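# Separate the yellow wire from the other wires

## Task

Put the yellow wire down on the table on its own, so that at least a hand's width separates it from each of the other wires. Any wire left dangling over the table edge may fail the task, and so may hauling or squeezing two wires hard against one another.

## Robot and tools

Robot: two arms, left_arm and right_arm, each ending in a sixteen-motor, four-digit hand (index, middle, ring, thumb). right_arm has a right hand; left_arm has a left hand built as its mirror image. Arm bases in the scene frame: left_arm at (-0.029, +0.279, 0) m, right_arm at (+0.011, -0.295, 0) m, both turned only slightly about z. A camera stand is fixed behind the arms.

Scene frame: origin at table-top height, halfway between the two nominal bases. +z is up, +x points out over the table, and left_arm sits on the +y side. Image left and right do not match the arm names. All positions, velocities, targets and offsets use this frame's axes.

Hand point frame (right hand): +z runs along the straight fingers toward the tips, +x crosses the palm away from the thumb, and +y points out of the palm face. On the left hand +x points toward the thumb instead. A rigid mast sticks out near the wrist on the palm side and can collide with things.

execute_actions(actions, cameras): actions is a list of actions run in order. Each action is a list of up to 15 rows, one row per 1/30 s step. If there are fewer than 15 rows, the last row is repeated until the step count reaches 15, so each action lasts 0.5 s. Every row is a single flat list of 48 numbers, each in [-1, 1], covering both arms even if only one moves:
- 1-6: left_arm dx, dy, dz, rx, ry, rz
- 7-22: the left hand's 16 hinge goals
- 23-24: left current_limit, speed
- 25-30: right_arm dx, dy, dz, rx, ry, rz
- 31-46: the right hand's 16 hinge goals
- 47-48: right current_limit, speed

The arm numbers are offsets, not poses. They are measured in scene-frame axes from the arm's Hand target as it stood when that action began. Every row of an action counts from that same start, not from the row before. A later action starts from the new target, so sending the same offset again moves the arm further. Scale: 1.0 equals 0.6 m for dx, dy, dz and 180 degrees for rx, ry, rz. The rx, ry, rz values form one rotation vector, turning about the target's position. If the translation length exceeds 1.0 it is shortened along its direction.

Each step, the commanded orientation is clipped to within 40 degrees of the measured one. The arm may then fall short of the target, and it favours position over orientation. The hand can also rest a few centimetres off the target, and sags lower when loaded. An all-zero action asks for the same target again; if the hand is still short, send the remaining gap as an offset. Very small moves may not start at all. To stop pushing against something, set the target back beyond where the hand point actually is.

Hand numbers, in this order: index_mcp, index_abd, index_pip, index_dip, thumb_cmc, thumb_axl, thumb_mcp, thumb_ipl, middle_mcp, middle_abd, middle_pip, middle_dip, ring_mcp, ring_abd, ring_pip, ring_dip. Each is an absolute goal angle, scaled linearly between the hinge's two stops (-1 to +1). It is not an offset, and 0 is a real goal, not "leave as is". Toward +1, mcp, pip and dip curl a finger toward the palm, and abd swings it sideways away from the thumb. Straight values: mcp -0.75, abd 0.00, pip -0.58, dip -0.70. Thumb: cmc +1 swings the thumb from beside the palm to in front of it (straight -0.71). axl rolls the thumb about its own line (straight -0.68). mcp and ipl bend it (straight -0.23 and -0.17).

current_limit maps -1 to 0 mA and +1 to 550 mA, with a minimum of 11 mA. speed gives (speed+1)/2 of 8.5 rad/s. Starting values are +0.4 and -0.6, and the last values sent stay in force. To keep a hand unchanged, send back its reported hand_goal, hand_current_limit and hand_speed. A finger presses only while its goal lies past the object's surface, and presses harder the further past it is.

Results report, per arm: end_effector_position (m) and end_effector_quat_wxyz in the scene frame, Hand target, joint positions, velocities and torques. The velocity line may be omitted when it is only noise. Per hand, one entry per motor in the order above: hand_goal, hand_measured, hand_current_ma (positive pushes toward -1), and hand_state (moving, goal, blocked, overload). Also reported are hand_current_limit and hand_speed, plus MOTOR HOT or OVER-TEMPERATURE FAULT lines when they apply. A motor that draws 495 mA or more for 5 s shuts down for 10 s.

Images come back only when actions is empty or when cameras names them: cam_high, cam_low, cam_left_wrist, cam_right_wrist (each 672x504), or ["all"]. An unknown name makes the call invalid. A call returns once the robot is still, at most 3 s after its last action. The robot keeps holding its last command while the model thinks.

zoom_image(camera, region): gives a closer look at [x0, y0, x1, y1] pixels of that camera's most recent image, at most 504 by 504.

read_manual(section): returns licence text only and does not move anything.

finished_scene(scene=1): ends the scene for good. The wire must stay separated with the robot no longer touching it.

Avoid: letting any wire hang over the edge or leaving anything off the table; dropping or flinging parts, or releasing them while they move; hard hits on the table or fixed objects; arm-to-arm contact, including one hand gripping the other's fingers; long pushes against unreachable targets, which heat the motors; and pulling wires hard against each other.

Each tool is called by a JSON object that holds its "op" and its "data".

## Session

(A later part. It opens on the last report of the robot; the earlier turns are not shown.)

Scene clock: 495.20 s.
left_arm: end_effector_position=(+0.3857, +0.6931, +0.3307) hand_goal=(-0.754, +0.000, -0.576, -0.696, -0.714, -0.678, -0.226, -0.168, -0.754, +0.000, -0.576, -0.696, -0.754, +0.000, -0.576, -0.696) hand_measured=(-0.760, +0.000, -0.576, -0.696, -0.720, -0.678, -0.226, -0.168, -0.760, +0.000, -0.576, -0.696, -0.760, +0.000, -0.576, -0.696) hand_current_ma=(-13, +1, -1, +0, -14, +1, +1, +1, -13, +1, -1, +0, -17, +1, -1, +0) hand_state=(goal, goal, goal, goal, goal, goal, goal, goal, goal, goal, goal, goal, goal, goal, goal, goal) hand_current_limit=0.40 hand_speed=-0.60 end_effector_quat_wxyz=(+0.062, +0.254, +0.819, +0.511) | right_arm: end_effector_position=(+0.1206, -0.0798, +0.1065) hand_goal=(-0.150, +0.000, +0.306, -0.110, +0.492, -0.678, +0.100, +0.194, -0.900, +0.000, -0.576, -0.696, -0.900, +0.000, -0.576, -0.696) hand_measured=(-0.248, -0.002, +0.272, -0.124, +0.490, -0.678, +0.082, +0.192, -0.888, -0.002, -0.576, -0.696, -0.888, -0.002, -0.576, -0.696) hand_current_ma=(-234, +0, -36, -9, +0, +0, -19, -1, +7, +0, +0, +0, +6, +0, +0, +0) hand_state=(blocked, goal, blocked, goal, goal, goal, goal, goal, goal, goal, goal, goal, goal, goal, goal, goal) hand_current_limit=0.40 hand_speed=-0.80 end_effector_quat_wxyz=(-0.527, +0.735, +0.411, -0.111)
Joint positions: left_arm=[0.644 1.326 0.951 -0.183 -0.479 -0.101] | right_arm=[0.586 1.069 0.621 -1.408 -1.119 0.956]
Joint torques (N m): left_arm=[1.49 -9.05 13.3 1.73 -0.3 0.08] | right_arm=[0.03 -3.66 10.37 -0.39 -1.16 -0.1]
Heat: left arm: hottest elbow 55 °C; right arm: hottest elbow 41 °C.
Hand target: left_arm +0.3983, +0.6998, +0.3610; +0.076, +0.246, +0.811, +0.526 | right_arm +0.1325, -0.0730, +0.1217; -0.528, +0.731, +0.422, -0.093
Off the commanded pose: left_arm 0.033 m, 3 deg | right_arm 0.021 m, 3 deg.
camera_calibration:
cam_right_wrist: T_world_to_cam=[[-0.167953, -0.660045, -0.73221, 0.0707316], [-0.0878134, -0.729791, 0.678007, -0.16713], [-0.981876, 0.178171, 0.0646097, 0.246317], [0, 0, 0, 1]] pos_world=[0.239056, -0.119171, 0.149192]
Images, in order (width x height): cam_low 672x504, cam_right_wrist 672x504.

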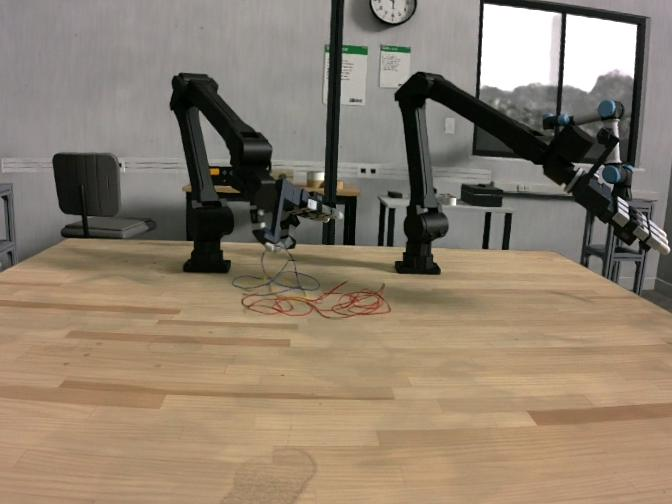

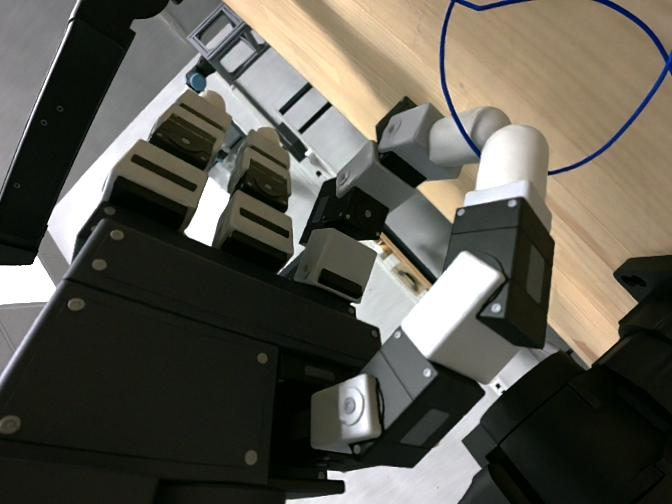

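{"op": "execute_actions", "data": {"actions": [[[0,0,0,0,0,0,-0.754,0,-0.576,-0.696,-0.714,-0.678,-0.226,-0.168,-0.754,0,-0.576,-0.696,-0.754,0,-0.576,-0.696,0.4,-0.6,0,0,0.06,0,0,0,-0.15,0,0.307,-0.109,0.493,-0.678,0.1,0.195,-0.9,0,-0.576,-0.696,-0.9,0,-0.576,-0.696,0.4,-0.8]],[[0,0,0,0,0,0,-0.754,0,-0.576,-0.696,-0.714,-0.678,-0.226,-0.168,-0.754,0,-0.576,-0.696,-0.754,0,-0.576,-0.696,0.4,-0.6,0,0,0.06,0,0,0,-0.15,0,0.307,-0.109,0.493,-0.678,0.1,0.195,-0.9,0,-0.576,-0.696,-0.9,0,-0.576,-0.696,0.4,-0.8]]], "cameras": ["cam_right_wrist","cam_low","cam_high"]}}

{"op": "zoom_image", "data": {"camera": "cam_low", "region": [220, 195, 340, 315]}}

{"op": "zoom_image", "data": {"camera": "cam_high", "region": [370, 100, 490, 220]}}

Scene clock: 505.83 s.
left_arm: end_effector_position=(+0.3857, +0.6931, +0.3307) hand_goal=(-0.754, +0.000, -0.576, -0.696, -0.714, -0.678, -0.226, -0.168, -0.754, +0.000, -0.576, -0.696, -0.754, +0.000, -0.576, -0.696) hand_measured=(-0.760, +0.000, -0.576, -0.696, -0.720, -0.678, -0.226, -0.168, -0.760, +0.000, -0.576, -0.696, -0.760, +0.000, -0.576, -0.696) hand_current_ma=(-13, +1, -1, +0, -14, +1, +1, +1, -13, +1, -1, +0, -17, +1, -1, +0) hand_state=(goal, goal, goal, goal, goal, goal, goal, goal, goal, goal, goal, goal, goal, goal, goal, goal) hand_current_limit=0.40 hand_speed=-0.60 end_effector_quat_wxyz=(+0.062, +0.254, +0.819, +0.511) | right_arm: end_effector_position=(+0.1234, -0.0780, +0.1783) hand_goal=(-0.150, +0.000, +0.306, -0.110, +0.492, -0.678, +0.100, +0.194, -0.900, +0.000, -0.576, -0.696, -0.900, +0.000, -0.576, -0.696) hand_measured=(-0.248, -0.002, +0.272, -0.126, +0.490, -0.678, +0.082, +0.192, -0.888, -0.002, -0.576, -0.696, -0.888, -0.002, -0.576, -0.696) hand_current_ma=(-231, +0, -36, -9, +0, +0, -20, -1, +7, +0, +0, +0, +6, +0, +0, +0) hand_state=(blocked, goal, blocked, goal, goal, goal, goal, goal, goal, goal, goal, goal, goal, goal, goal, goal) hand_current_limit=0.40 hand_speed=-0.80 end_effector_quat_wxyz=(-0.528, +0.735, +0.412, -0.109)
Joint positions: left_arm=[0.644 1.326 0.951 -0.183 -0.479 -0.101] | right_arm=[0.586 0.996 0.776 -1.63 -1.119 0.956]
Joint torques (N m): left_arm=[1.38 -9.41 13.29 1.85 -0.32 0.09] | right_arm=[-0.09 -3.6 11.25 -0.29 -1.15 -0.11]
Heat: left arm: hottest elbow 56 °C; right arm: hottest elbow 41 °C.
Hand target: left_arm +0.3983, +0.6998, +0.3610; +0.076, +0.246, +0.811, +0.526 | right_arm +0.1325, -0.0730, +0.1936; -0.528, +0.731, +0.422, -0.093
Off the commanded pose: left_arm 0.033 m, 3 deg | right_arm 0.019 m, 2 deg.
camera_calibration:
cam_right_wrist: T_world_to_cam=[[-0.164745, -0.657867, -0.734895, 0.125221], [-0.0908219, -0.731792, 0.675449, -0.213545], [-0.982146, 0.178021, 0.0608103, 0.244792], [0, 0, 0, 1]] pos_world=[0.241657, -0.11747, 0.221377]
Images, in order (width x height): cam_high 672x504, cam_low 672x504, cam_right_wrist 672x504.

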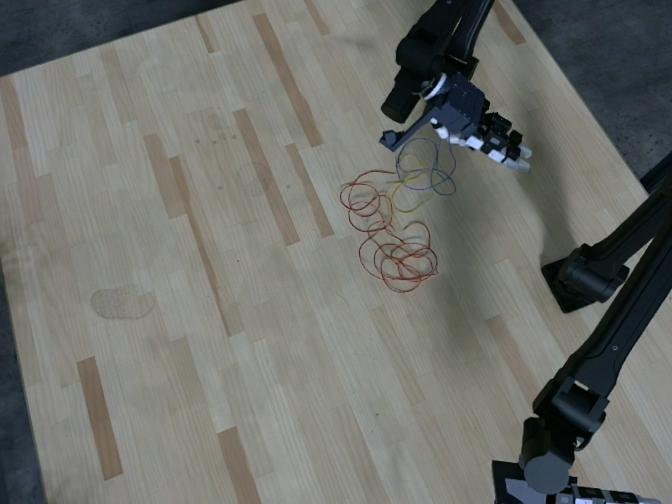

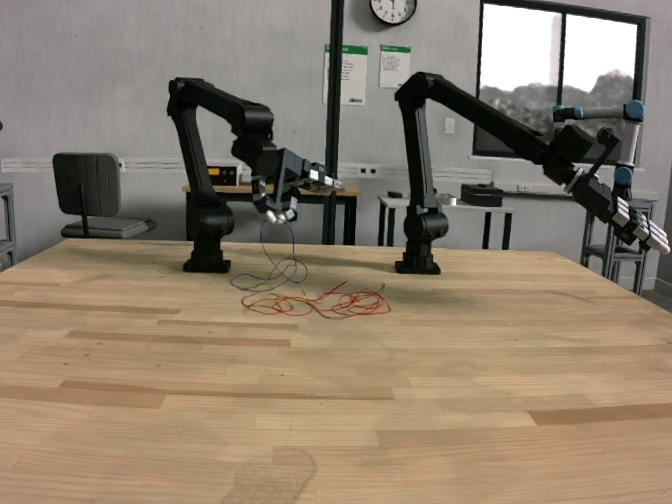

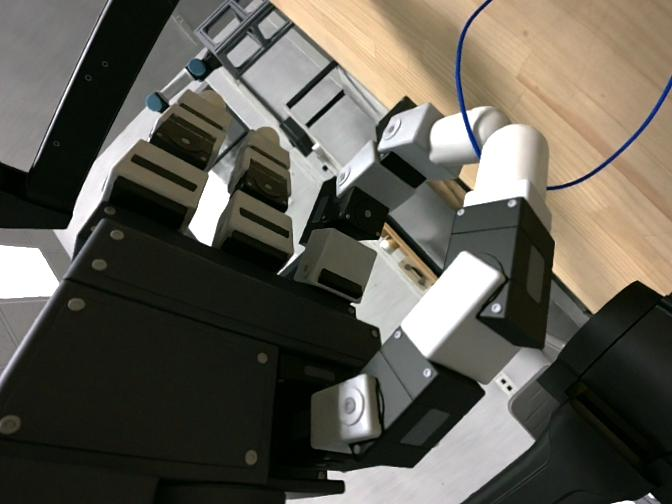

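Scaled by 4.200 from the camera's 672x504 image, which has a finer 960x720 frame.

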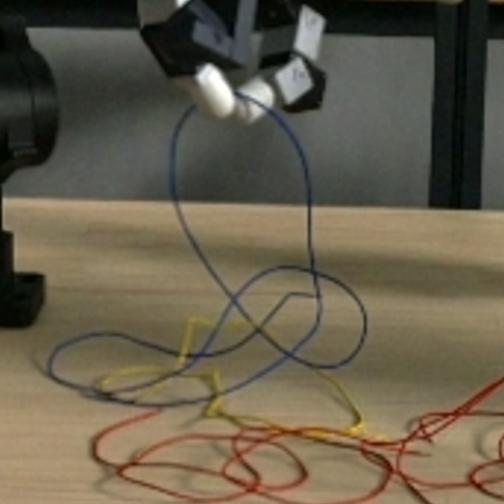

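Scaled by 4.200 from the camera's 672x504 image, which has a finer 960x720 frame.

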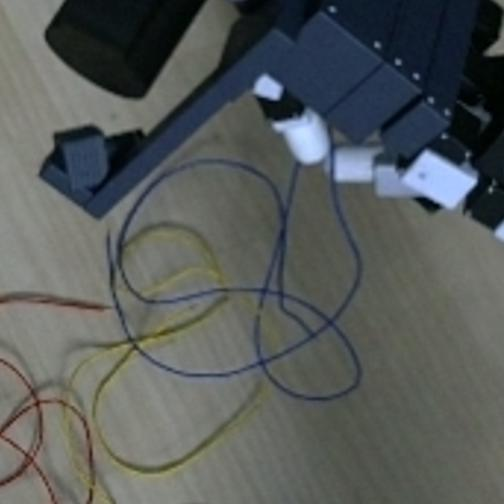

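{"op": "execute_actions", "data": {"actions": [[[0,0,0,0,0,0,-0.754,0,-0.576,-0.696,-0.714,-0.678,-0.226,-0.168,-0.754,0,-0.576,-0.696,-0.754,0,-0.576,-0.696,0.4,-0.6,0,0,0.11,0,0,0,-0.15,0,0.307,-0.109,0.493,-0.678,0.1,0.195,-0.9,0,-0.576,-0.696,-0.9,0,-0.576,-0.696,0.4,-0.8]],[[0,0,0,0,0,0,-0.754,0,-0.576,-0.696,-0.714,-0.678,-0.226,-0.168,-0.754,0,-0.576,-0.696,-0.754,0,-0.576,-0.696,0.4,-0.6,0.03,-0.02,0.11,0,0,0,-0.15,0,0.307,-0.109,0.493,-0.678,0.1,0.195,-0.9,0,-0.576,-0.696,-0.9,0,-0.576,-0.696,0.4,-0.8]],[[0,0,0,0,0,0,-0.754,0,-0.576,-0.696,-0.714,-0.678,-0.226,-0.168,-0.754,0,-0.576,-0.696,-0.754,0,-0.576,-0.696,0.4,-0.6,0.08,-0.08,0.08,0,0,0,-0.15,0,0.307,-0.109,0.493,-0.678,0.1,0.195,-0.9,0,-0.576,-0.696,-0.9,0,-0.576,-0.696,0.4,-0.8]],[[0,0,0,0,0,0,-0.754,0,-0.576,-0.696,-0.714,-0.678,-0.226,-0.168,-0.754,0,-0.576,-0.696,-0.754,0,-0.576,-0.696,0.4,-0.6,0.09,-0.1,0,0,0,0,-0.15,0,0.307,-0.109,0.493,-0.678,0.1,0.195,-0.9,0,-0.576,-0.696,-0.9,0,-0.576,-0.696,0.4,-0.8]]], "cameras": ["cam_low","cam_high"]}}

Scene clock: 523.57 s.
left_arm: end_effector_position=(+0.3857, +0.6931, +0.3307) hand_goal=(-0.754, +0.000, -0.576, -0.696, -0.714, -0.678, -0.226, -0.168, -0.754, +0.000, -0.576, -0.696, -0.754, +0.000, -0.576, -0.696) hand_measured=(-0.760, +0.000, -0.576, -0.696, -0.720, -0.678, -0.226, -0.168, -0.760, +0.000, -0.576, -0.696, -0.760, +0.000, -0.576, -0.696) hand_current_ma=(-13, +1, -1, +0, -14, +1, +1, +1, -13, +1, -1, +0, -17, +1, -1, +0) hand_state=(goal, goal, goal, goal, goal, goal, goal, goal, goal, goal, goal, goal, goal, goal, goal, goal) hand_current_limit=0.40 hand_speed=-0.60 end_effector_quat_wxyz=(+0.062, +0.254, +0.819, +0.511) | right_arm: end_effector_position=(+0.2442, -0.1905, +0.3564) hand_goal=(-0.150, +0.000, +0.306, -0.110, +0.492, -0.678, +0.100, +0.194, -0.900, +0.000, -0.576, -0.696, -0.900, +0.000, -0.576, -0.696) hand_measured=(-0.246, -0.002, +0.272, -0.126, +0.490, -0.678, +0.082, +0.192, -0.888, -0.002, -0.576, -0.696, -0.890, -0.002, -0.576, -0.696) hand_current_ma=(-230, +0, -37, -10, +0, +0, -20, -1, +6, +0, +0, +0, +6, +0, +0, +0) hand_state=(blocked, goal, blocked, goal, goal, goal, goal, goal, goal, goal, goal, goal, goal, goal, goal, goal) hand_current_limit=0.40 hand_speed=-0.80 end_effector_quat_wxyz=(-0.385, +0.864, +0.281, +0.164)
Joint positions: left_arm=[0.644 1.326 0.951 -0.183 -0.479 -0.101] | right_arm=[0.154 0.829 1.218 -1.689 -0.831 1.212]
Joint torques (N m): left_arm=[0.91 -9 13.35 1.69 -0.33 0.13] | right_arm=[-0.5 -0.73 12.19 0.95 -0.8 -0.22]
Heat: left arm: hottest elbow 56 °C; right arm: hottest elbow 44 °C.
Hand target: left_arm +0.3983, +0.6998, +0.3610; +0.076, +0.246, +0.811, +0.526 | right_arm +0.2525, -0.1929, +0.3737; -0.527, +0.734, +0.420, -0.089
Off the commanded pose: left_arm 0.033 m, 3 deg | right_arm 0.019 m, 41 deg; orientation clipped.
joint sent to its limit (right arm) — joint 4 (wrist pitch), lower limit. The joint targets are off in orientation, not in position.
Images, in order (width x height): cam_high 672x504, cam_low 672x504.

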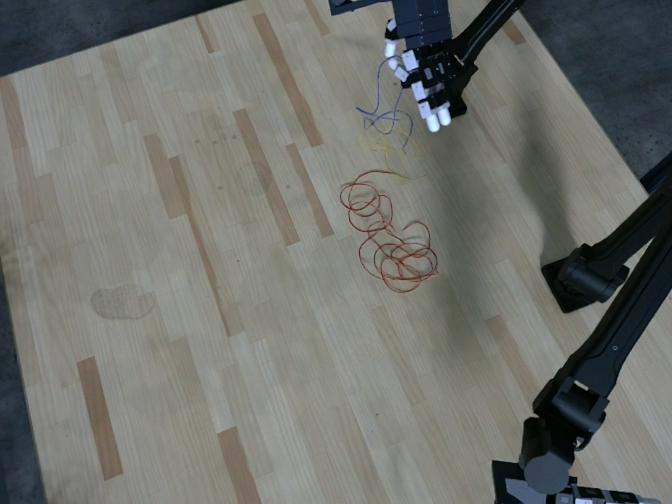

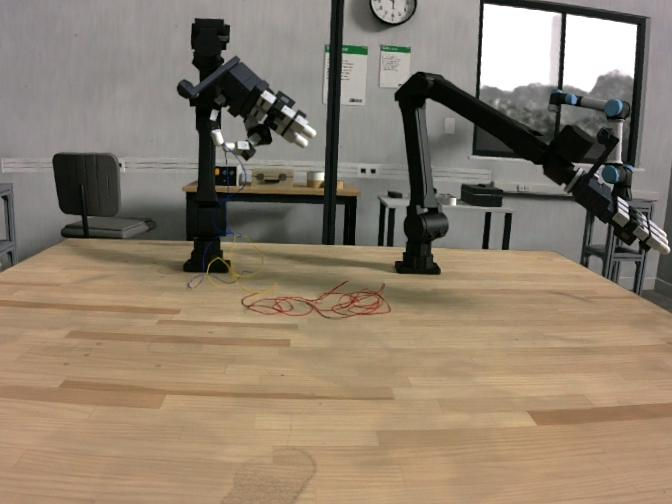

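{"op": "zoom_image", "data": {"camera": "cam_low", "region": [170, 130, 300, 330]}}

{"op": "zoom_image", "data": {"camera": "cam_high", "region": [330, 30, 450, 210]}}

Scaled by 2.520 from the camera's 672x504 image, which has a finer 960x720 frame.

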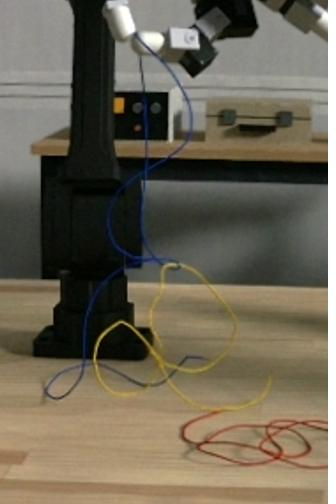

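Scaled by 2.800 from the camera's 672x504 image, which has a finer 960x720 frame.

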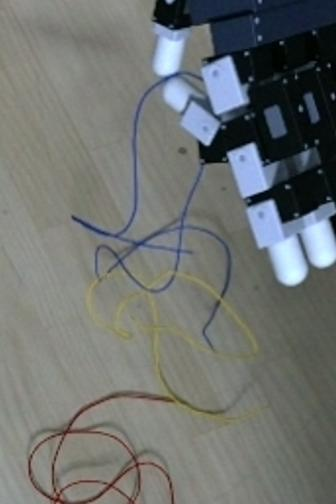

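{"op": "execute_actions", "data": {"actions": [[[0,0,0,0,0,0,-0.754,0,-0.576,-0.696,-0.714,-0.678,-0.226,-0.168,-0.754,0,-0.576,-0.696,-0.754,0,-0.576,-0.696,0.4,-0.6,0.03,-0.03,0.08,0,0,-0.074,-0.15,0,0.307,-0.109,0.493,-0.678,0.1,0.195,-0.9,0,-0.576,-0.696,-0.9,0,-0.576,-0.696,0.4,-0.8]],[[0,0,0,0,0,0,-0.754,0,-0.576,-0.696,-0.714,-0.678,-0.226,-0.168,-0.754,0,-0.576,-0.696,-0.754,0,-0.576,-0.696,0.4,-0.6,0.05,-0.03,0.08,0,0,-0.074,-0.15,0,0.307,-0.109,0.493,-0.678,0.1,0.195,-0.9,0,-0.576,-0.696,-0.9,0,-0.576,-0.696,0.4,-0.8]]], "cameras": ["cam_low","cam_high"]}}

{"op": "zoom_image", "data": {"camera": "cam_low", "region": [150, 90, 300, 320]}}

{"op": "zoom_image", "data": {"camera": "cam_high", "region": [300, 0, 440, 210]}}

Scene clock: 541.77 s.
left_arm: end_effector_position=(+0.3857, +0.6931, +0.3307) hand_goal=(-0.754, +0.000, -0.576, -0.696, -0.714, -0.678, -0.226, -0.168, -0.754, +0.000, -0.576, -0.696, -0.754, +0.000, -0.576, -0.696) hand_measured=(-0.760, +0.000, -0.576, -0.696, -0.720, -0.678, -0.226, -0.168, -0.760, +0.000, -0.576, -0.696, -0.760, +0.000, -0.576, -0.696) hand_current_ma=(-13, +1, -1, +0, -14, +1, +1, +1, -13, +1, -1, +0, -17, +1, -1, +0) hand_state=(goal, goal, goal, goal, goal, goal, goal, goal, goal, goal, goal, goal, goal, goal, goal, goal) hand_current_limit=0.40 hand_speed=-0.60 end_effector_quat_wxyz=(+0.062, +0.254, +0.819, +0.511) | right_arm: end_effector_position=(+0.2963, -0.2257, +0.4551) hand_goal=(-0.150, +0.000, +0.306, -0.110, +0.492, -0.678, +0.100, +0.194, -0.900, +0.000, -0.576, -0.696, -0.900, +0.000, -0.576, -0.696) hand_measured=(-0.246, -0.002, +0.272, -0.126, +0.490, -0.678, +0.082, +0.192, -0.888, -0.002, -0.576, -0.696, -0.890, -0.002, -0.576, -0.696) hand_current_ma=(-230, +0, -37, -10, +0, +0, -20, -1, +6, +0, +0, +0, +6, +0, +0, +0) hand_state=(blocked, goal, blocked, goal, goal, goal, goal, goal, goal, goal, goal, goal, goal, goal, goal, goal) hand_current_limit=0.40 hand_speed=-0.80 end_effector_quat_wxyz=(-0.446, +0.853, +0.119, +0.244)
Joint positions: left_arm=[0.644 1.326 0.951 -0.183 -0.479 -0.101] | right_arm=[-0.106 0.957 1.504 -1.691 -1.012 1.423]
Joint torques (N m): left_arm=[1.26 -8.41 13.44 1.51 -0.37 0.09] | right_arm=[-0.38 -1.44 11.58 1.21 -1.17 0.02]
Heat: left arm: hottest elbow 56 °C; right arm: hottest elbow 46 °C.
Hand target: left_arm +0.3983, +0.6998, +0.3610; +0.076, +0.246, +0.811, +0.526 | right_arm +0.3006, -0.2290, +0.4697; -0.533, +0.811, +0.240, +0.035
Off the commanded pose: left_arm 0.033 m, 3 deg | right_arm 0.016 m, 30 deg.
joint sent to its limit (right arm) — joint 4 (wrist pitch), lower limit. The joint targets are off in orientation, not in position.
Images, in order (width x height): cam_high 672x504, cam_low 672x504.

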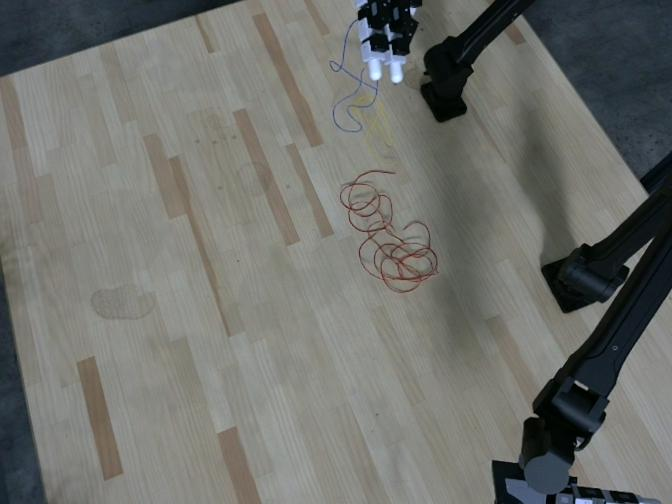

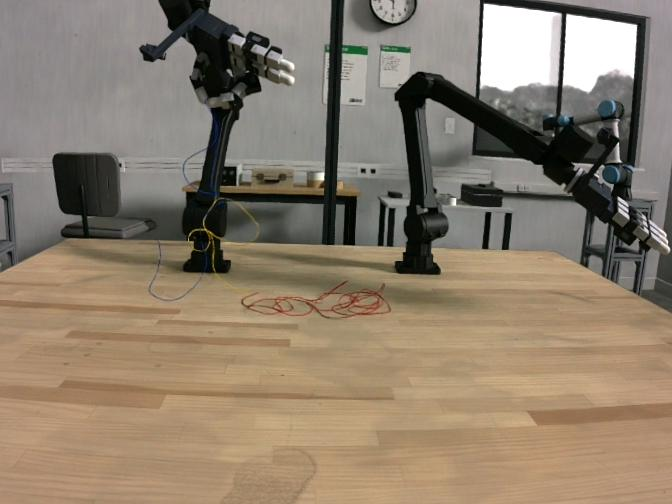

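Scaled by 2.191 from the camera's 672x504 image, which has a finer 960x720 frame.

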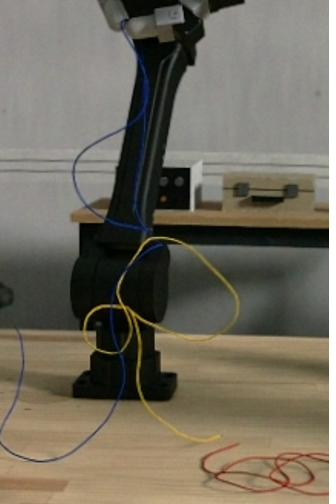

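Scaled by 2.400 from the camera's 672x504 image, which has a finer 960x720 frame.

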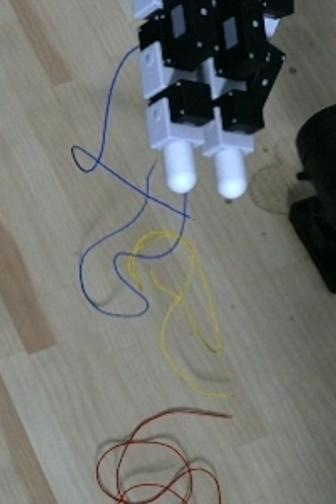

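{"op": "zoom_image", "data": {"camera": "cam_low", "region": [180, 180, 270, 300]}}

{"op": "zoom_image", "data": {"camera": "cam_high", "region": [325, 50, 405, 180]}}

{"op": "execute_actions", "data": {"actions": [], "cameras": ["cam_right_wrist"]}}

Scaled by 4.200 from the camera's 672x504 image, which has a finer 960x720 frame.

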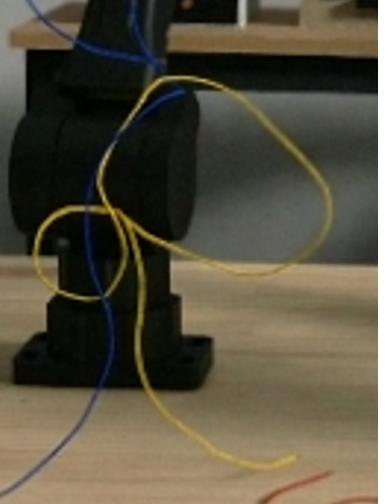

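Scaled by 3.877 from the camera's 672x504 image, which has a finer 960x720 frame.

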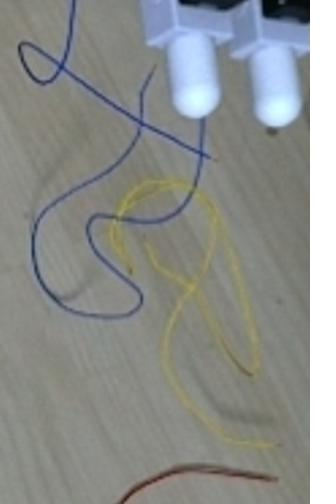

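Scene clock: 554.13 s.
left_arm: end_effector_position=(+0.3857, +0.6931, +0.3307) hand_goal=(-0.754, +0.000, -0.576, -0.696, -0.714, -0.678, -0.226, -0.168, -0.754, +0.000, -0.576, -0.696, -0.754, +0.000, -0.576, -0.696) hand_measured=(-0.760, +0.000, -0.576, -0.696, -0.720, -0.678, -0.226, -0.168, -0.760, +0.000, -0.576, -0.696, -0.760, +0.000, -0.576, -0.696) hand_current_ma=(-13, +1, -1, +0, -14, +1, +1, +1, -13, +1, -1, +0, -17, +1, -1, +0) hand_state=(goal, goal, goal, goal, goal, goal, goal, goal, goal, goal, goal, goal, goal, goal, goal, goal) hand_current_limit=0.40 hand_speed=-0.60 end_effector_quat_wxyz=(+0.062, +0.254, +0.819, +0.511) | right_arm: end_effector_position=(+0.2963, -0.2256, +0.4551) hand_goal=(-0.150, +0.000, +0.306, -0.110, +0.492, -0.678, +0.100, +0.194, -0.900, +0.000, -0.576, -0.696, -0.900, +0.000, -0.576, -0.696) hand_measured=(-0.246, -0.002, +0.272, -0.126, +0.490, -0.678, +0.082, +0.192, -0.888, -0.002, -0.576, -0.696, -0.890, -0.002, -0.576, -0.696) hand_current_ma=(-230, +0, -37, -10, +0, +0, -20, -1, +6, +0, +0, +0, +6, +0, +0, +0) hand_state=(blocked, goal, blocked, goal, goal, goal, goal, goal, goal, goal, goal, goal, goal, goal, goal, goal) hand_current_limit=0.40 hand_speed=-0.80 end_effector_quat_wxyz=(-0.446, +0.853, +0.119, +0.244)
Joint positions: left_arm=[0.644 1.326 0.951 -0.183 -0.479 -0.101] | right_arm=[-0.106 0.957 1.504 -1.691 -1.012 1.423]
Joint velocities: within noise
Joint torques (N m): left_arm=[2.49 -8.53 13.24 1.74 -0.3 0.11] | right_arm=[-0.15 -1.73 11.69 1.21 -1.16 0.05]
Heat: left arm: hottest elbow 57 °C; right arm: hottest elbow 45 °C.
Hand target: left_arm +0.3983, +0.6998, +0.3610; +0.076, +0.246, +0.811, +0.526 | right_arm +0.3006, -0.2289, +0.4698; -0.533, +0.811, +0.240, +0.035
Off the commanded pose: left_arm 0.033 m, 3 deg | right_arm 0.016 m, 30 deg.
camera_calibration:
cam_right_wrist: T_world_to_cam=[[-0.416887, -0.382367, -0.824622, 0.437715], [-0.800655, -0.275001, 0.532284, -0.114411], [-0.4303, 0.88214, -0.191499, 0.534271], [0, 0, 0, 1]] pos_world=[0.32077, -0.335398, 0.524161]
Images, in order (width x height): cam_right_wrist 672x504.

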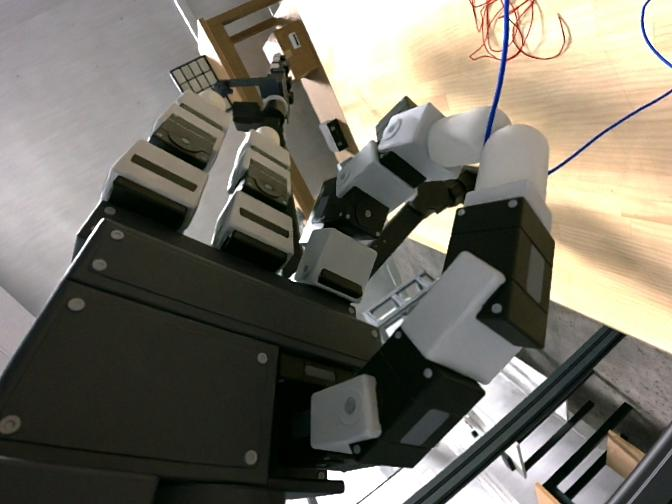

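{"op": "execute_actions", "data": {"actions": [[[-0.04,-0.2167,0,0.1009,0.0178,-0.0913,-0.754,0,-0.576,-0.696,-0.2,-0.678,0,0,-0.9,0,-0.576,-0.696,-0.9,0,-0.576,-0.696,0.4,-0.6,0,0,0,0,0,0,-0.15,0,0.307,-0.109,0.493,-0.678,0.1,0.195,-0.9,0,-0.576,-0.696,-0.9,0,-0.576,-0.696,0.4,-0.8]],[[-0.04,-0.2167,0,0.1009,0.0178,-0.0913,-0.65,0,0,-0.4,0.2,-0.678,0,0,-0.9,0,-0.576,-0.696,-0.9,0,-0.576,-0.696,0.4,-0.6,0,0,0,0,0,0,-0.15,0,0.307,-0.109,0.493,-0.678,0.1,0.195,-0.9,0,-0.576,-0.696,-0.9,0,-0.576,-0.696,0.4,-0.8]],[[-0.04,-0.2167,0,0.1009,0.0178,-0.0913,-0.65,0,0.307,-0.109,0.493,-0.678,0.1,0.195,-0.9,0,-0.576,-0.696,-0.9,0,-0.576,-0.696,0.4,-0.6,0,0,0,0,0,0,-0.15,0,0.307,-0.109,0.493,-0.678,0.1,0.195,-0.9,0,-0.576,-0.696,-0.9,0,-0.576,-0.696,0.4,-0.8]]], "cameras": ["cam_high"]}}

Scene clock: 629.37 s.
left_arm: end_effector_position=(+0.3255, +0.3124, +0.3517) hand_goal=(-0.650, +0.000, +0.306, -0.110, +0.492, -0.678, +0.100, +0.194, -0.900, +0.000, -0.576, -0.696, -0.900, +0.000, -0.576, -0.696) hand_measured=(-0.662, +0.000, +0.302, -0.112, +0.496, -0.678, +0.100, +0.192, -0.906, +0.002, -0.576, -0.696, -0.908, +0.002, -0.576, -0.696) hand_current_ma=(-31, +1, -6, -5, +9, +1, +0, -3, -16, +2, -1, +0, -20, +2, -1, +0) hand_state=(goal, goal, goal, goal, goal, goal, goal, goal, goal, goal, goal, goal, goal, goal, goal, goal) hand_current_limit=0.40 hand_speed=-0.60 end_effector_quat_wxyz=(+0.101, +0.598, +0.326, +0.726) | right_arm: end_effector_position=(+0.2962, -0.2257, +0.4555) hand_goal=(-0.150, +0.000, +0.306, -0.110, +0.492, -0.678, +0.100, +0.194, -0.900, +0.000, -0.576, -0.696, -0.900, +0.000, -0.576, -0.696) hand_measured=(-0.246, -0.002, +0.272, -0.126, +0.490, -0.678, +0.082, +0.192, -0.888, -0.002, -0.576, -0.696, -0.890, -0.002, -0.576, -0.696) hand_current_ma=(-230, +0, -37, -10, +0, +0, -20, -1, +6, +0, +0, +0, +6, +0, +0, +0) hand_state=(blocked, goal, blocked, goal, goal, goal, goal, goal, goal, goal, goal, goal, goal, goal, goal, goal) hand_current_limit=0.40 hand_speed=-0.80 end_effector_quat_wxyz=(-0.450, +0.851, +0.114, +0.244)
Joint positions: left_arm=[0.186 0.608 0.239 0.444 -0.219 0.95] | right_arm=[-0.112 0.958 1.504 -1.691 -1.021 1.429]
Joint torques (N m): left_arm=[1.08 -1.67 10.29 2.04 -0.05 -0.04] | right_arm=[-0.44 -1.9 11.55 1.24 -1.17 0.05]
Heat: left arm: hottest elbow 58 °C; right arm: hottest elbow 47 °C.
Hand target: left_arm +0.3263, +0.3097, +0.3611; +0.099, +0.596, +0.321, +0.729 | right_arm +0.3006, -0.2291, +0.4697; -0.533, +0.811, +0.239, +0.035
Off the commanded pose: left_arm 0.010 m, 1 deg | right_arm 0.015 m, 30 deg.
joint sent to its limit (right arm) — joint 4 (wrist pitch), lower limit. The joint targets are off in orientation, not in position.
Images, in order (width x height): cam_high 672x504.

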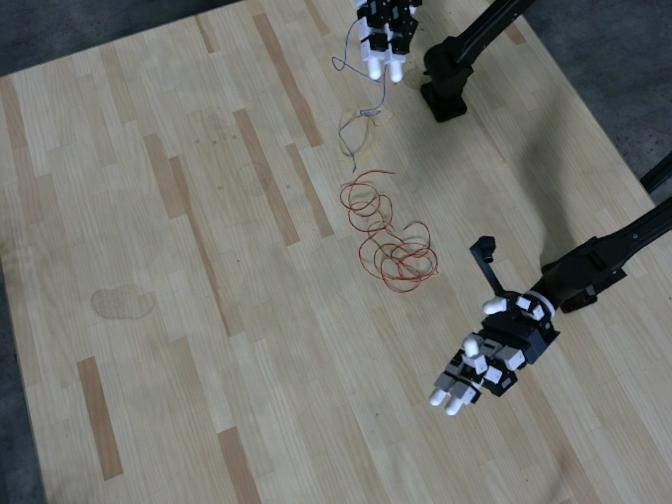

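{"op": "execute_actions", "data": {"actions": [], "cameras": ["cam_low","cam_high"]}}

{"op": "zoom_image", "data": {"camera": "cam_low", "region": [160, 90, 290, 320]}}

{"op": "zoom_image", "data": {"camera": "cam_high", "region": [320, 50, 410, 200]}}

Scene clock: 634.00 s.
left_arm: end_effector_position=(+0.3255, +0.3124, +0.3517) hand_goal=(-0.650, +0.000, +0.306, -0.110, +0.492, -0.678, +0.100, +0.194, -0.900, +0.000, -0.576, -0.696, -0.900, +0.000, -0.576, -0.696) hand_measured=(-0.662, +0.000, +0.302, -0.112, +0.496, -0.678, +0.100, +0.192, -0.906, +0.002, -0.576, -0.696, -0.908, +0.002, -0.576, -0.696) hand_current_ma=(-31, +1, -6, -5, +9, +1, +0, -3, -16, +2, -1, +0, -20, +2, -1, +0) hand_state=(goal, goal, goal, goal, goal, goal, goal, goal, goal, goal, goal, goal, goal, goal, goal, goal) hand_current_limit=0.40 hand_speed=-0.60 end_effector_quat_wxyz=(+0.100, +0.598, +0.326, +0.726) | right_arm: end_effector_position=(+0.2962, -0.2257, +0.4555) hand_goal=(-0.150, +0.000, +0.306, -0.110, +0.492, -0.678, +0.100, +0.194, -0.900, +0.000, -0.576, -0.696, -0.900, +0.000, -0.576, -0.696) hand_measured=(-0.246, -0.002, +0.272, -0.126, +0.490, -0.678, +0.082, +0.192, -0.888, -0.002, -0.576, -0.696, -0.890, -0.002, -0.576, -0.696) hand_current_ma=(-230, +0, -37, -10, +0, +0, -20, -1, +6, +0, +0, +0, +6, +0, +0, +0) hand_state=(blocked, goal, blocked, goal, goal, goal, goal, goal, goal, goal, goal, goal, goal, goal, goal, goal) hand_current_limit=0.40 hand_speed=-0.80 end_effector_quat_wxyz=(-0.450, +0.851, +0.114, +0.244)
Joint positions: left_arm=[0.186 0.608 0.239 0.444 -0.219 0.951] | right_arm=[-0.112 0.958 1.504 -1.691 -1.021 1.429]
Joint velocities: within noise
Joint torques (N m): left_arm=[0.56 -1.2 10.26 2.14 -0.07 0.01] | right_arm=[-0.73 -2.08 11.55 1.18 -1.16 0.04]
Heat: left arm: hottest elbow 58 °C; right arm: hottest elbow 47 °C.
Hand target: left_arm +0.3263, +0.3097, +0.3611; +0.099, +0.596, +0.321, +0.729 | right_arm +0.3006, -0.2291, +0.4697; -0.533, +0.811, +0.239, +0.035
Off the commanded pose: left_arm 0.010 m, 1 deg | right_arm 0.015 m, 30 deg.
Images, in order (width x height): cam_high 672x504, cam_low 672x504.

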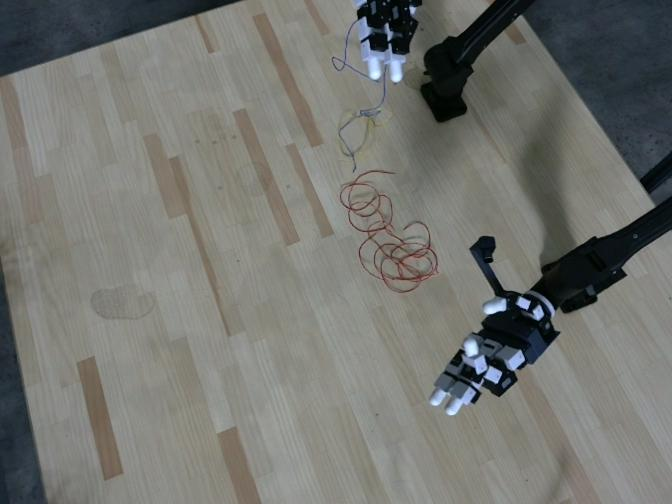

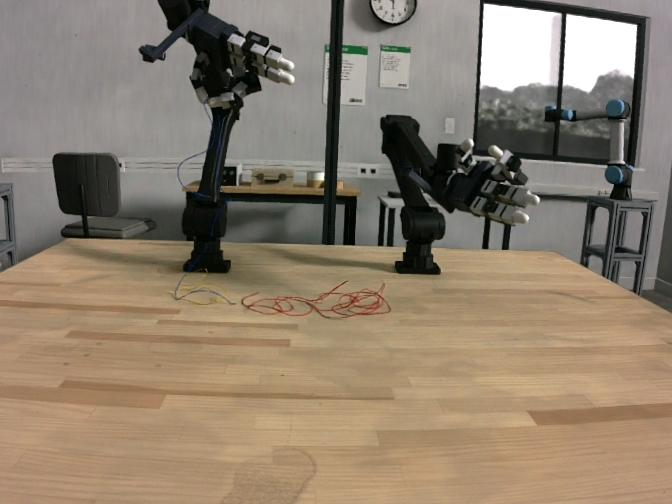

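Scaled by 2.191 from the camera's 672x504 image, which has a finer 960x720 frame.

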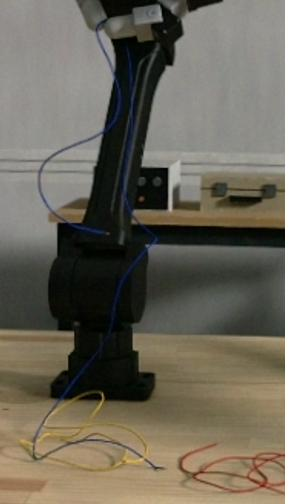

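Scaled by 3.360 from the camera's 672x504 image, which has a finer 960x720 frame.

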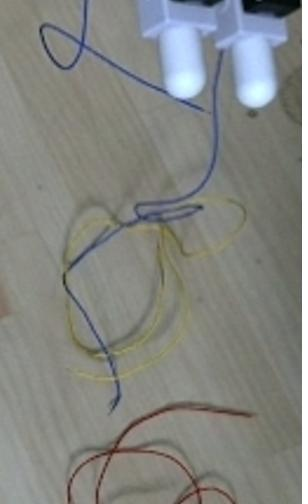

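{"op": "execute_actions", "data": {"actions": [[[0,0,0,0,0,0,-0.65,0,0.307,-0.109,0.493,-0.678,0.1,0.195,-0.9,0,-0.576,-0.696,-0.9,0,-0.576,-0.696,0.4,-0.6,0.02,0.01,0.09,0,0,0,-0.15,0,0.307,-0.109,0.493,-0.678,0.1,0.195,-0.9,0,-0.576,-0.696,-0.9,0,-0.576,-0.696,0.4,-0.8]],[[0,0,0,0,0,0,-0.65,0,0.307,-0.109,0.493,-0.678,0.1,0.195,-0.9,0,-0.576,-0.696,-0.9,0,-0.576,-0.696,0.4,-0.6,0.02,0.01,0.09,0,0,0,-0.15,0,0.307,-0.109,0.493,-0.678,0.1,0.195,-0.9,0,-0.576,-0.696,-0.9,0,-0.576,-0.696,0.4,-0.8]]], "cameras": ["cam_low","cam_high"]}}

{"op": "zoom_image", "data": {"camera": "cam_low", "region": [160, 90, 290, 320]}}

{"op": "zoom_image", "data": {"camera": "cam_high", "region": [320, 30, 410, 200]}}

Scene clock: 644.80 s.
left_arm: end_effector_position=(+0.3258, +0.3125, +0.3503) hand_goal=(-0.650, +0.000, +0.306, -0.110, +0.492, -0.678, +0.100, +0.194, -0.900, +0.000, -0.576, -0.696, -0.900, +0.000, -0.576, -0.696) hand_measured=(-0.662, +0.000, +0.302, -0.112, +0.496, -0.678, +0.100, +0.192, -0.906, +0.002, -0.576, -0.696, -0.908, +0.002, -0.576, -0.696) hand_current_ma=(-31, +1, -6, -5, +9, +1, +0, -3, -16, +2, -1, +0, -20, +2, -1, +0) hand_state=(goal, goal, goal, goal, goal, goal, goal, goal, goal, goal, goal, goal, goal, goal, goal, goal) hand_current_limit=0.40 hand_speed=-0.60 end_effector_quat_wxyz=(+0.099, +0.599, +0.327, +0.724) | right_arm: end_effector_position=(+0.3226, -0.2140, +0.5672) hand_goal=(-0.150, +0.000, +0.306, -0.110, +0.492, -0.678, +0.100, +0.194, -0.900, +0.000, -0.576, -0.696, -0.900, +0.000, -0.576, -0.696) hand_measured=(-0.246, -0.002, +0.272, -0.126, +0.490, -0.678, +0.082, +0.192, -0.888, -0.002, -0.576, -0.696, -0.890, -0.002, -0.576, -0.696) hand_current_ma=(-230, +0, -37, -10, +0, +0, -20, -1, +6, +0, +0, +0, +6, +0, +0, +0) hand_state=(blocked, goal, blocked, goal, goal, goal, goal, goal, goal, goal, goal, goal, goal, goal, goal, goal) hand_current_limit=0.40 hand_speed=-0.80 end_effector_quat_wxyz=(-0.506, +0.808, +0.096, +0.287)
Joint positions: left_arm=[0.184 0.606 0.239 0.436 -0.223 0.951] | right_arm=[-0.139 1.096 1.853 -1.691 -1.156 1.616]
Joint torques (N m): left_arm=[0.79 -1.2 10.36 2.13 -0.05 0.05] | right_arm=[-0.79 -2.9 10.25 1.4 -1.17 0]
Heat: left arm: hottest elbow 58 °C; right arm: hottest elbow 47 °C.
Hand target: left_arm +0.3263, +0.3097, +0.3610; +0.099, +0.596, +0.321, +0.729 | right_arm +0.3246, -0.2170, +0.5777; -0.533, +0.811, +0.240, +0.035
Off the commanded pose: left_arm 0.011 m, 1 deg | right_arm 0.011 m, 34 deg.
joint sent to its limit (right arm) — joint 4 (wrist pitch), lower limit. The joint targets are off in orientation, not in position.
Images, in order (width x height): cam_high 672x504, cam_low 672x504.

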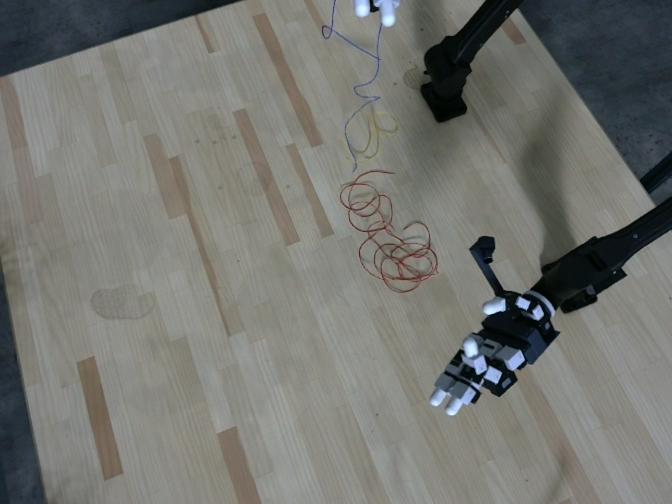

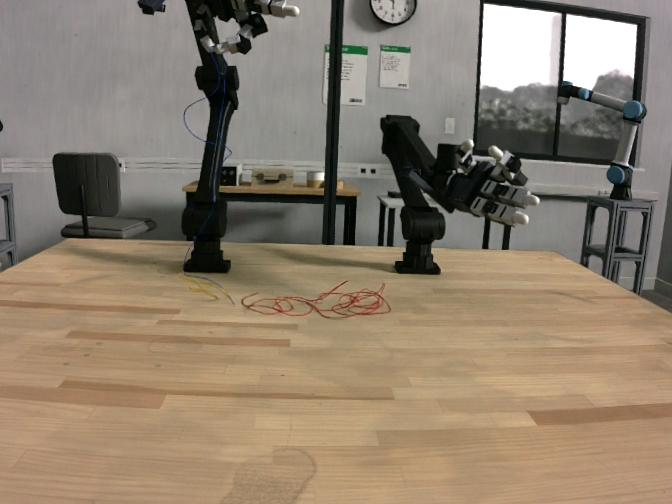

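Scaled by 2.191 from the camera's 672x504 image, which has a finer 960x720 frame.

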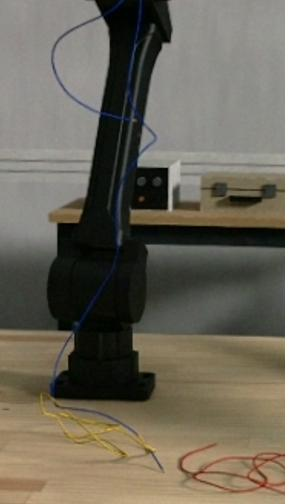

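Scaled by 2.965 from the camera's 672x504 image, which has a finer 960x720 frame.

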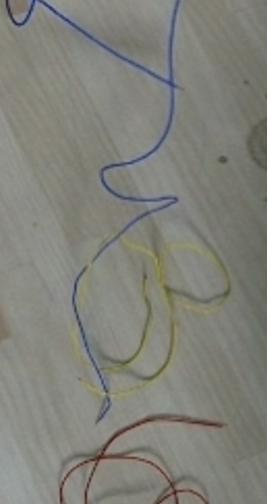

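{"op": "execute_actions", "data": {"actions": [[[0,0,0,0,0,0,-0.65,0,0.307,-0.109,0.493,-0.678,0.1,0.195,-0.9,0,-0.576,-0.696,-0.9,0,-0.576,-0.696,0.4,-0.6,0.08,-0.04,0.07,0,0,-0.03,-0.15,0,0.307,-0.109,0.493,-0.678,0.1,0.195,-0.9,0,-0.576,-0.696,-0.9,0,-0.576,-0.696,0.4,-0.8]],[[0,0,0,0,0,0,-0.65,0,0.307,-0.109,0.493,-0.678,0.1,0.195,-0.9,0,-0.576,-0.696,-0.9,0,-0.576,-0.696,0.4,-0.6,0.08,-0.08,0.04,0,0,-0.03,-0.15,0,0.307,-0.109,0.493,-0.678,0.1,0.195,-0.9,0,-0.576,-0.696,-0.9,0,-0.576,-0.696,0.4,-0.8]],[[0,0,0,0,0,0,-0.65,0,0.307,-0.109,0.493,-0.678,0.1,0.195,-0.9,0,-0.576,-0.696,-0.9,0,-0.576,-0.696,0.4,-0.6,0.04,-0.1,0,0,0,-0.03,-0.15,0,0.307,-0.109,0.493,-0.678,0.1,0.195,-0.9,0,-0.576,-0.696,-0.9,0,-0.576,-0.696,0.4,-0.8]]], "cameras": ["cam_low","cam_high"]}}

{"op": "zoom_image", "data": {"camera": "cam_high", "region": [290, 0, 410, 200]}}

Scene clock: 657.07 s.
left_arm: end_effector_position=(+0.3258, +0.3125, +0.3503) hand_goal=(-0.650, +0.000, +0.306, -0.110, +0.492, -0.678, +0.100, +0.194, -0.900, +0.000, -0.576, -0.696, -0.900, +0.000, -0.576, -0.696) hand_measured=(-0.662, +0.000, +0.302, -0.112, +0.496, -0.678, +0.100, +0.192, -0.906, +0.002, -0.576, -0.696, -0.908, +0.002, -0.576, -0.696) hand_current_ma=(-31, +1, -6, -5, +9, +1, +0, -3, -16, +2, -1, +0, -20, +2, -1, +0) hand_state=(goal, goal, goal, goal, goal, goal, goal, goal, goal, goal, goal, goal, goal, goal, goal, goal) hand_current_limit=0.40 hand_speed=-0.60 end_effector_quat_wxyz=(+0.099, +0.599, +0.327, +0.724) | right_arm: end_effector_position=(+0.4424, -0.3489, +0.6378) hand_goal=(-0.150, +0.000, +0.306, -0.110, +0.492, -0.678, +0.100, +0.194, -0.900, +0.000, -0.576, -0.696, -0.900, +0.000, -0.576, -0.696) hand_measured=(-0.246, -0.002, +0.272, -0.126, +0.490, -0.678, +0.082, +0.192, -0.888, -0.002, -0.576, -0.696, -0.890, -0.002, -0.576, -0.696) hand_current_ma=(-224, +0, -38, -11, +0, +0, -21, -1, +6, +0, +0, +0, +6, +0, +0, +0) hand_state=(blocked, goal, blocked, goal, goal, goal, goal, goal, goal, goal, goal, goal, goal, goal, goal, goal) hand_current_limit=0.40 hand_speed=-0.80 end_effector_quat_wxyz=(-0.542, +0.758, -0.024, +0.363)
Joint positions: left_arm=[0.184 0.606 0.239 0.436 -0.223 0.951] | right_arm=[-0.481 1.49 2.346 -1.691 -1.369 1.757]
Joint torques (N m): left_arm=[1.14 -1.55 10.4 1.92 -0.1 0.04] | right_arm=[0.38 -7.06 9.5 1.46 -1.18 0.05]
Heat: left arm: hottest elbow 57 °C; right arm: hottest elbow 48 °C.
Hand target: left_arm +0.3263, +0.3097, +0.3610; +0.099, +0.596, +0.321, +0.729 | right_arm +0.4445, -0.3489, +0.6437; -0.523, +0.836, +0.123, +0.109
Off the commanded pose: left_arm 0.011 m, 1 deg | right_arm 0.006 m, 35 deg.
joint sent to its limit (right arm) — joint 4 (wrist pitch), lower limit. The joint targets are off in orientation, not in position.
Images, in order (width x height): cam_high 672x504, cam_low 672x504.

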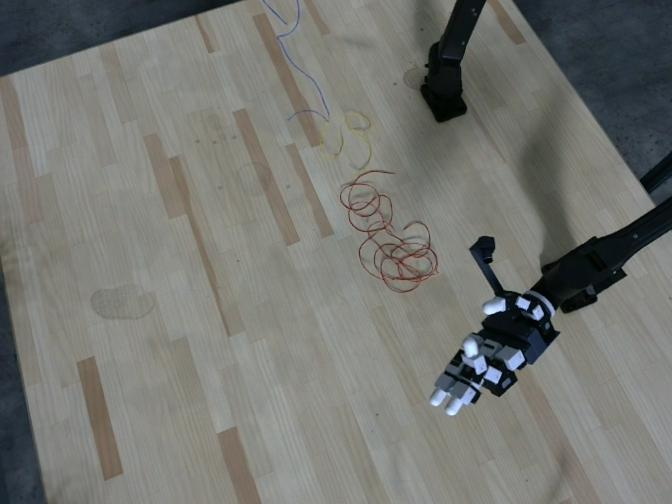

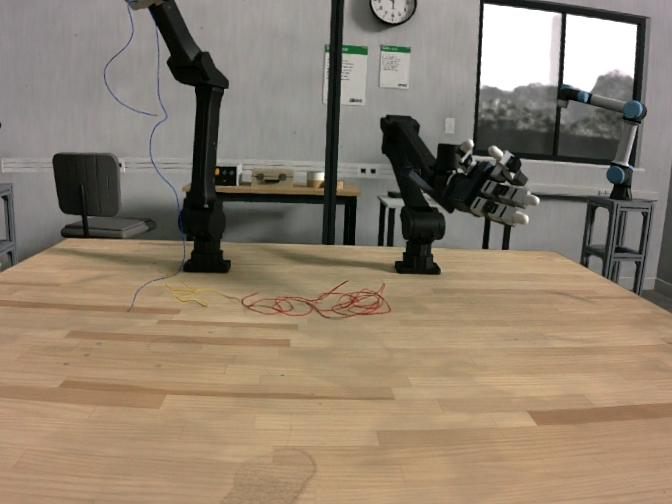

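Scaled by 2.520 from the camera's 672x504 image, which has a finer 960x720 frame.

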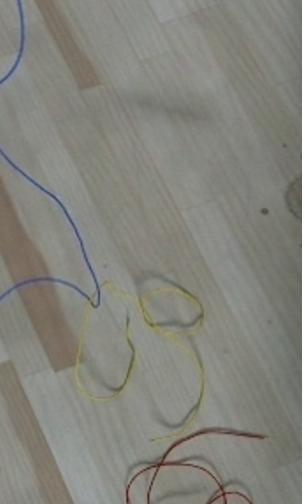

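{"op": "zoom_image", "data": {"camera": "cam_high", "region": [280, 90, 380, 180]}}

{"op": "zoom_image", "data": {"camera": "cam_low", "region": [120, 250, 260, 320]}}

Scaled by 5.040 from the camera's 672x504 image, which has a finer 960x720 frame.

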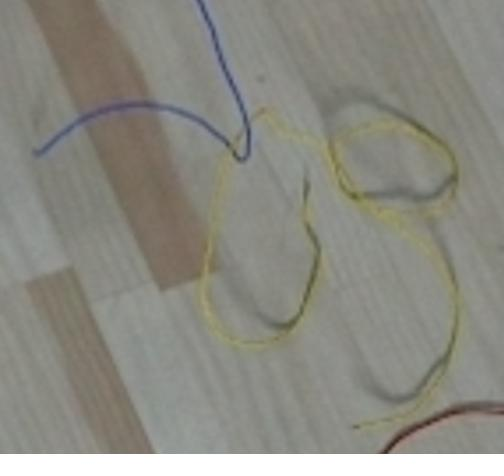

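Scaled by 3.600 from the camera's 672x504 image, which has a finer 960x720 frame.

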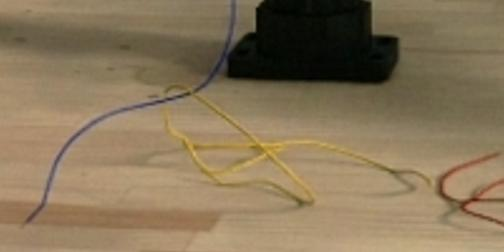

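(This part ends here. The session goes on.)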